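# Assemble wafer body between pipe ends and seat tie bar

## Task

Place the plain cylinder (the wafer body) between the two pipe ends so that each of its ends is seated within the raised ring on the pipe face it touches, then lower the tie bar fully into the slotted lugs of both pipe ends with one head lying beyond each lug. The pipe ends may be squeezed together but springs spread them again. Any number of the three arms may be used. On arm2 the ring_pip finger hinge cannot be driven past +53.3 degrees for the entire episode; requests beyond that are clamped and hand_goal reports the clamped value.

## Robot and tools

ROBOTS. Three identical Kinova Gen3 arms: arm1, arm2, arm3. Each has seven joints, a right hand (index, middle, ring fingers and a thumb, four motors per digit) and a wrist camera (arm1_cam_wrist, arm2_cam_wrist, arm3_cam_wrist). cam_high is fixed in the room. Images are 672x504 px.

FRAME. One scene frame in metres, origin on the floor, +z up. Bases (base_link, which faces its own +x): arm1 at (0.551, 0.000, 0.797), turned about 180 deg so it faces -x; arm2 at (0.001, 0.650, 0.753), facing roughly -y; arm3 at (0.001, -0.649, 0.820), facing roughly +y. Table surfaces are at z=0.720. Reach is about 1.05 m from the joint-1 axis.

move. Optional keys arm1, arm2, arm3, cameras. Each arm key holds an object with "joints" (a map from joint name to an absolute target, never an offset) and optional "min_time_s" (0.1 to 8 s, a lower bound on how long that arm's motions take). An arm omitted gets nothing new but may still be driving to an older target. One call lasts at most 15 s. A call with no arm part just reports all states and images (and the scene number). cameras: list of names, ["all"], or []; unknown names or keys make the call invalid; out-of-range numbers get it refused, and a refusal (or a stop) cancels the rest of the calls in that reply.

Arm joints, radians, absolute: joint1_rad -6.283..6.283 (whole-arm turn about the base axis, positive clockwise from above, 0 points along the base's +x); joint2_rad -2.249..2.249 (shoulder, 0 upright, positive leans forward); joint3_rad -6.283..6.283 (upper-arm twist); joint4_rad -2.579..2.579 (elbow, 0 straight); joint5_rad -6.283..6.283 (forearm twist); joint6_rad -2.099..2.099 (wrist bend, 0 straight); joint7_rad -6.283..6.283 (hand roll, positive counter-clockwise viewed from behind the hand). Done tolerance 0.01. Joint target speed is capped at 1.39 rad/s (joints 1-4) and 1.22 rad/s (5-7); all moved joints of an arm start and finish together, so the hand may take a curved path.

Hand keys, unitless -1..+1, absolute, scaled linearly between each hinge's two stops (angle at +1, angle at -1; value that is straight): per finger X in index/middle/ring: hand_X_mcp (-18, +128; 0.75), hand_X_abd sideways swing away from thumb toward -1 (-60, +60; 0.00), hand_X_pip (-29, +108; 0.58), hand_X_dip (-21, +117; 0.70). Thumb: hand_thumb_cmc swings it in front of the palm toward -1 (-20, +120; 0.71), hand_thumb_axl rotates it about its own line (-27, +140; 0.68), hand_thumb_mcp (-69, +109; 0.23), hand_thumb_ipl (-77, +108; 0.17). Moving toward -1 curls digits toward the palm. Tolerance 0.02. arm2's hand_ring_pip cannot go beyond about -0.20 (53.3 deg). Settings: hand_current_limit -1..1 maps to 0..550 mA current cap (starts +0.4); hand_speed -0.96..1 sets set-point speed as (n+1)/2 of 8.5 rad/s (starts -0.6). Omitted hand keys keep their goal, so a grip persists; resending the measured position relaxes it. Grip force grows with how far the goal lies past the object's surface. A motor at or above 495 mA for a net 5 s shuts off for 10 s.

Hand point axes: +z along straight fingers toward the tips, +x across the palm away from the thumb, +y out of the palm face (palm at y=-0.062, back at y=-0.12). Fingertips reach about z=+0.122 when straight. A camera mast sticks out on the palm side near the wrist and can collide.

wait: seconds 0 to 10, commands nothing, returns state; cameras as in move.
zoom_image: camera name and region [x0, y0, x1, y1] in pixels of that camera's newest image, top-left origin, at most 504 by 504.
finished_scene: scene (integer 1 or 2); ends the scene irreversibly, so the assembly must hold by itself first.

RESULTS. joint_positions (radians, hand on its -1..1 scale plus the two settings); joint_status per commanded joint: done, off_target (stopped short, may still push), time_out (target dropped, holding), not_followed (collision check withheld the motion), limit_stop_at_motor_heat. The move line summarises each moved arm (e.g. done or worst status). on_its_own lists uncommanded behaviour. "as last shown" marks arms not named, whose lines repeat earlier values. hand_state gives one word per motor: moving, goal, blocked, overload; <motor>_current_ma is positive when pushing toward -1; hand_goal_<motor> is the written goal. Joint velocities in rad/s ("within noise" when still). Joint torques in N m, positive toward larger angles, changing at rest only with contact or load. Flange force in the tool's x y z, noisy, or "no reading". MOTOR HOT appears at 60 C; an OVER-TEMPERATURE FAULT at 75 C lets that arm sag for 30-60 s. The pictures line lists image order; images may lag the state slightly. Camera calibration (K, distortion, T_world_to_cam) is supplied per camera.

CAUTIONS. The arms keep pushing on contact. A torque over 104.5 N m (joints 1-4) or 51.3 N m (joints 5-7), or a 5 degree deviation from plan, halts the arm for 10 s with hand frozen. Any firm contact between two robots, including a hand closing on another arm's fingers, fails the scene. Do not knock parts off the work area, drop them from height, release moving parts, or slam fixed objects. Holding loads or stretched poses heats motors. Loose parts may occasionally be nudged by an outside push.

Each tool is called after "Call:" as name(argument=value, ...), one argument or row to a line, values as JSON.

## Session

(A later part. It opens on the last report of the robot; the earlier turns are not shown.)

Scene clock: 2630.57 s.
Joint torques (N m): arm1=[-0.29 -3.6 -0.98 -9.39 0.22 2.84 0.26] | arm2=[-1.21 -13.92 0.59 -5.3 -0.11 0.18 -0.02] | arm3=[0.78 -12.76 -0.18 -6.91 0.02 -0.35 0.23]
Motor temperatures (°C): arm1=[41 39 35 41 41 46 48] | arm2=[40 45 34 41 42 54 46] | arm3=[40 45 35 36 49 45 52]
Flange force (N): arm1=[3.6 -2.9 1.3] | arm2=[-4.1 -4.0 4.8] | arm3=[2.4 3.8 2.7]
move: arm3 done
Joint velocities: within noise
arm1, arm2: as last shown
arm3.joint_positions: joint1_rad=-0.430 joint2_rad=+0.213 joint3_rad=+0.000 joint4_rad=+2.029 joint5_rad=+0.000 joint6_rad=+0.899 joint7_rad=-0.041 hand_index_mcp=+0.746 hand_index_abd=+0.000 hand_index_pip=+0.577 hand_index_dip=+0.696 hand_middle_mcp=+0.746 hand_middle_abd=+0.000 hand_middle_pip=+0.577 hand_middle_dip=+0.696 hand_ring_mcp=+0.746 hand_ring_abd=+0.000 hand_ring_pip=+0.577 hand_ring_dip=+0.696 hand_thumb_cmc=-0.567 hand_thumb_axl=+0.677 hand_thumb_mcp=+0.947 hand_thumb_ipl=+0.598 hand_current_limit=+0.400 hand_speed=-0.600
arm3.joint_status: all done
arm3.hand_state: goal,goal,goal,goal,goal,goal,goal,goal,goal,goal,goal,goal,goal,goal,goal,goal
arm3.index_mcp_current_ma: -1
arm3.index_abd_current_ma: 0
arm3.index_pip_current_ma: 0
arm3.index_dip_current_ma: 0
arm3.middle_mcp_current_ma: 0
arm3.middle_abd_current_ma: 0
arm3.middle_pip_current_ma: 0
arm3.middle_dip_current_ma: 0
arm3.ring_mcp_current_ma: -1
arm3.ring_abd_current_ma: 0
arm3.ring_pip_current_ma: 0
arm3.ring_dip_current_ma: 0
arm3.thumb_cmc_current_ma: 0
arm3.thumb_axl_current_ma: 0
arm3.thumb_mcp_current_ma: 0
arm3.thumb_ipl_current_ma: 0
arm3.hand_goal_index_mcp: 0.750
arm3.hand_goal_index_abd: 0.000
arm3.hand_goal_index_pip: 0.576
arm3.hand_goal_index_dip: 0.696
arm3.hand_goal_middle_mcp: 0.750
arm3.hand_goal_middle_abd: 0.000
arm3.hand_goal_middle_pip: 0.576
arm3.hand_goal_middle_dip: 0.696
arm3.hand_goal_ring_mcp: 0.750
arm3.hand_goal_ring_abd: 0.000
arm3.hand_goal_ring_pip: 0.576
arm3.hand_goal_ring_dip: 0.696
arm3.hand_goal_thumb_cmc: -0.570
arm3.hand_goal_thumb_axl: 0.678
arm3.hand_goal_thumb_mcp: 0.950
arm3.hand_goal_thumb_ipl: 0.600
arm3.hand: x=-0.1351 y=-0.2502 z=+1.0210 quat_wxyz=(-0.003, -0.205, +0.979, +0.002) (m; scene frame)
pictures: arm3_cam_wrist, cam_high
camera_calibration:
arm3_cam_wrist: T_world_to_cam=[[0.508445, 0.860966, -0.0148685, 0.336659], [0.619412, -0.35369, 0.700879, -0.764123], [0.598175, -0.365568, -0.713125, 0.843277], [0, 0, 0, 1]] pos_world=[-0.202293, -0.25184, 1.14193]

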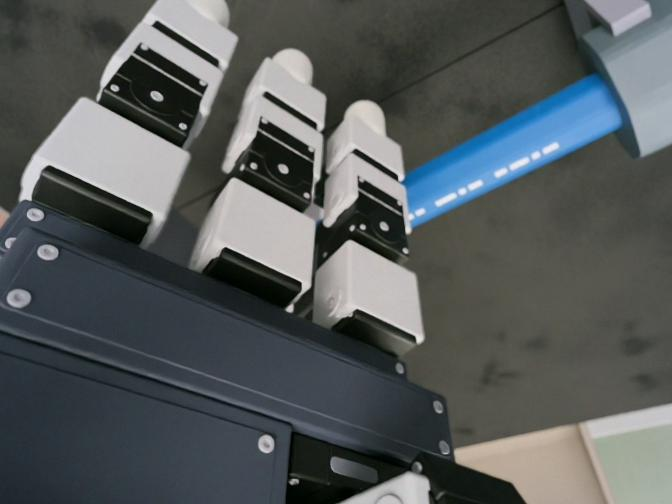

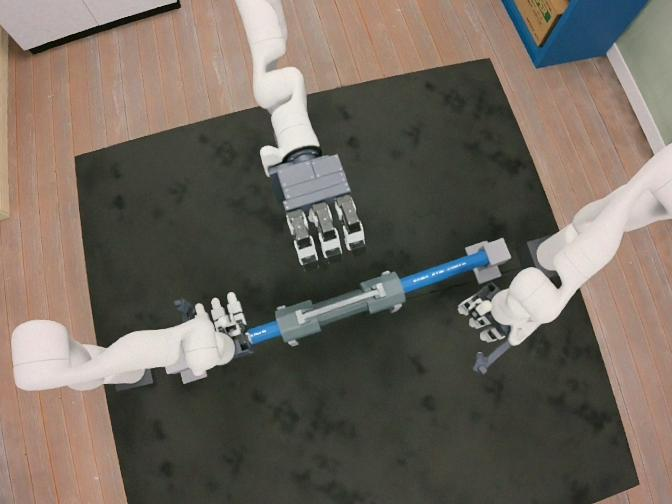

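Call:
move(
  arm3={"joints":{"joint1_rad":-0.4301,"joint2_rad":0.6834,"joint4_rad":1.3657,"joint6_rad":1.0925,"joint7_rad":-0.0409},"min_time_s":3},
  cameras=["cam_high","arm3_cam_wrist"],
)

Scene clock: 2651.63 s.
Joint torques (N m): arm1=[-0.26 -3.62 -0.91 -9.31 0.17 2.86 0.28] | arm2=[-1.2 -13.91 0.6 -5.32 -0.08 0.17 -0.04] | arm3=[0.83 -22 -0.01 -7.81 -0.02 -0.38 0.25]
Motor temperatures (°C): arm1=[41 39 35 41 41 46 48] | arm2=[40 44 34 40 42 53 46] | arm3=[40 44 35 36 49 44 52]
Flange force (N): arm1=[3.5 -3.2 1.5] | arm2=[-4.0 -4.0 4.8] | arm3=[2.2 4.3 2.0]
move: arm3 done
Joint velocities: within noise
arm1, arm2: as last shown
arm3.joint_positions: joint1_rad=-0.430 joint2_rad=+0.683 joint3_rad=+0.000 joint4_rad=+1.366 joint5_rad=+0.000 joint6_rad=+1.092 joint7_rad=-0.041 hand_index_mcp=+0.746 hand_index_abd=+0.000 hand_index_pip=+0.577 hand_index_dip=+0.696 hand_middle_mcp=+0.746 hand_middle_abd=+0.000 hand_middle_pip=+0.577 hand_middle_dip=+0.696 hand_ring_mcp=+0.746 hand_ring_abd=+0.000 hand_ring_pip=+0.577 hand_ring_dip=+0.696 hand_thumb_cmc=-0.567 hand_thumb_axl=+0.677 hand_thumb_mcp=+0.947 hand_thumb_ipl=+0.598 hand_current_limit=+0.400 hand_speed=-0.600
arm3.joint_status: all done
arm3.hand_state: goal,goal,goal,goal,goal,goal,goal,goal,goal,goal,goal,goal,goal,goal,goal,goal
arm3.index_mcp_current_ma: 0
arm3.index_abd_current_ma: 0
arm3.index_pip_current_ma: 0
arm3.index_dip_current_ma: 0
arm3.middle_mcp_current_ma: 0
arm3.middle_abd_current_ma: 0
arm3.middle_pip_current_ma: 0
arm3.middle_dip_current_ma: 0
arm3.ring_mcp_current_ma: -1
arm3.ring_abd_current_ma: 0
arm3.ring_pip_current_ma: 0
arm3.ring_dip_current_ma: 0
arm3.thumb_cmc_current_ma: 0
arm3.thumb_axl_current_ma: 0
arm3.thumb_mcp_current_ma: 0
arm3.thumb_ipl_current_ma: 0
arm3.hand_goal_index_mcp: 0.750
arm3.hand_goal_index_abd: 0.000
arm3.hand_goal_index_pip: 0.576
arm3.hand_goal_index_dip: 0.696
arm3.hand_goal_middle_mcp: 0.750
arm3.hand_goal_middle_abd: 0.000
arm3.hand_goal_middle_pip: 0.576
arm3.hand_goal_middle_dip: 0.696
arm3.hand_goal_ring_mcp: 0.750
arm3.hand_goal_ring_abd: 0.000
arm3.hand_goal_ring_pip: 0.576
arm3.hand_goal_ring_dip: 0.696
arm3.hand_goal_thumb_cmc: -0.570
arm3.hand_goal_thumb_axl: 0.678
arm3.hand_goal_thumb_mcp: 0.950
arm3.hand_goal_thumb_ipl: 0.600
arm3.hand: x=-0.2271 y=-0.0616 z=+0.9882 quat_wxyz=(-0.003, -0.205, +0.979, +0.002) (m; scene frame)
pictures: arm3_cam_wrist, cam_high
camera_calibration:
arm3_cam_wrist: T_world_to_cam=[[0.508414, 0.860985, -0.0148323, 0.220608], [0.619375, -0.353668, 0.700923, -0.617536], [0.598239, -0.365546, -0.713082, 0.943801], [0, 0, 0, 1]] pos_world=[-0.294293, -0.0633402, 1.10913]

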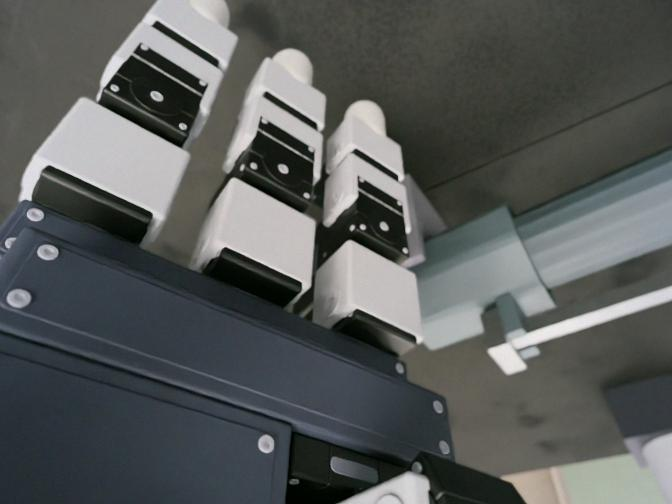

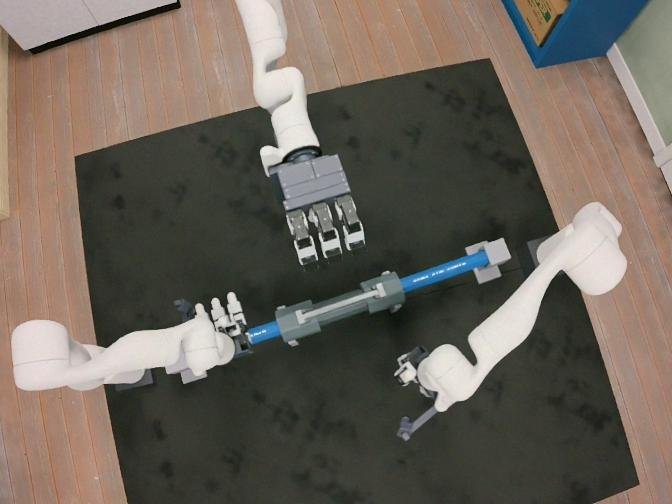

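Call:
zoom_image(
  camera="arm3_cam_wrist",
  region=[470, 270, 580, 390],
)

Call:
zoom_image(
  camera="arm3_cam_wrist",
  region=[460, 180, 672, 380],
)

Scaled by 4.200.

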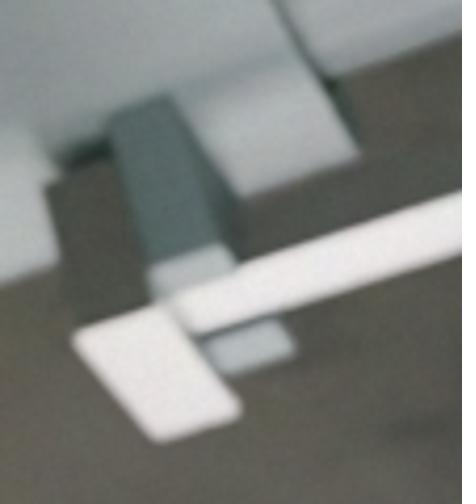

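Scaled by 2.377.

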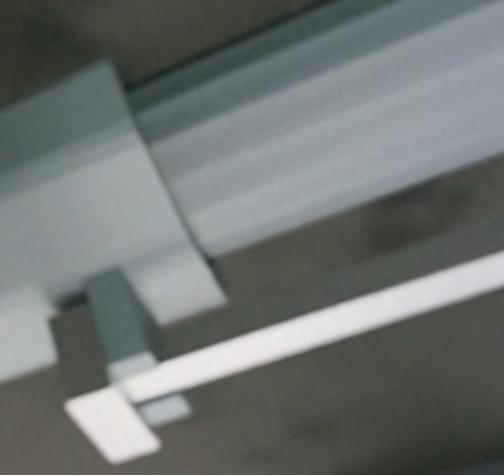

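Call:
zoom_image(
  camera="arm3_cam_wrist",
  region=[495, 290, 555, 365],
)

Call:
zoom_image(
  camera="arm3_cam_wrist",
  region=[505, 300, 540, 345],
)

Scaled by 6.720.

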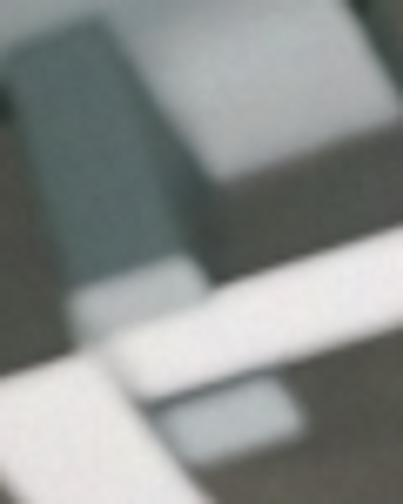

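Scaled by 11.200.

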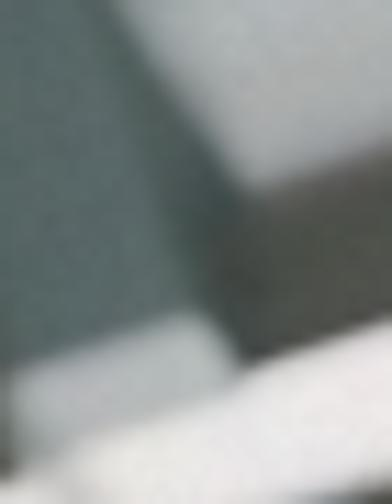

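Call:
finished_scene(
  scene=1,
)

The scene is finished: the task was done.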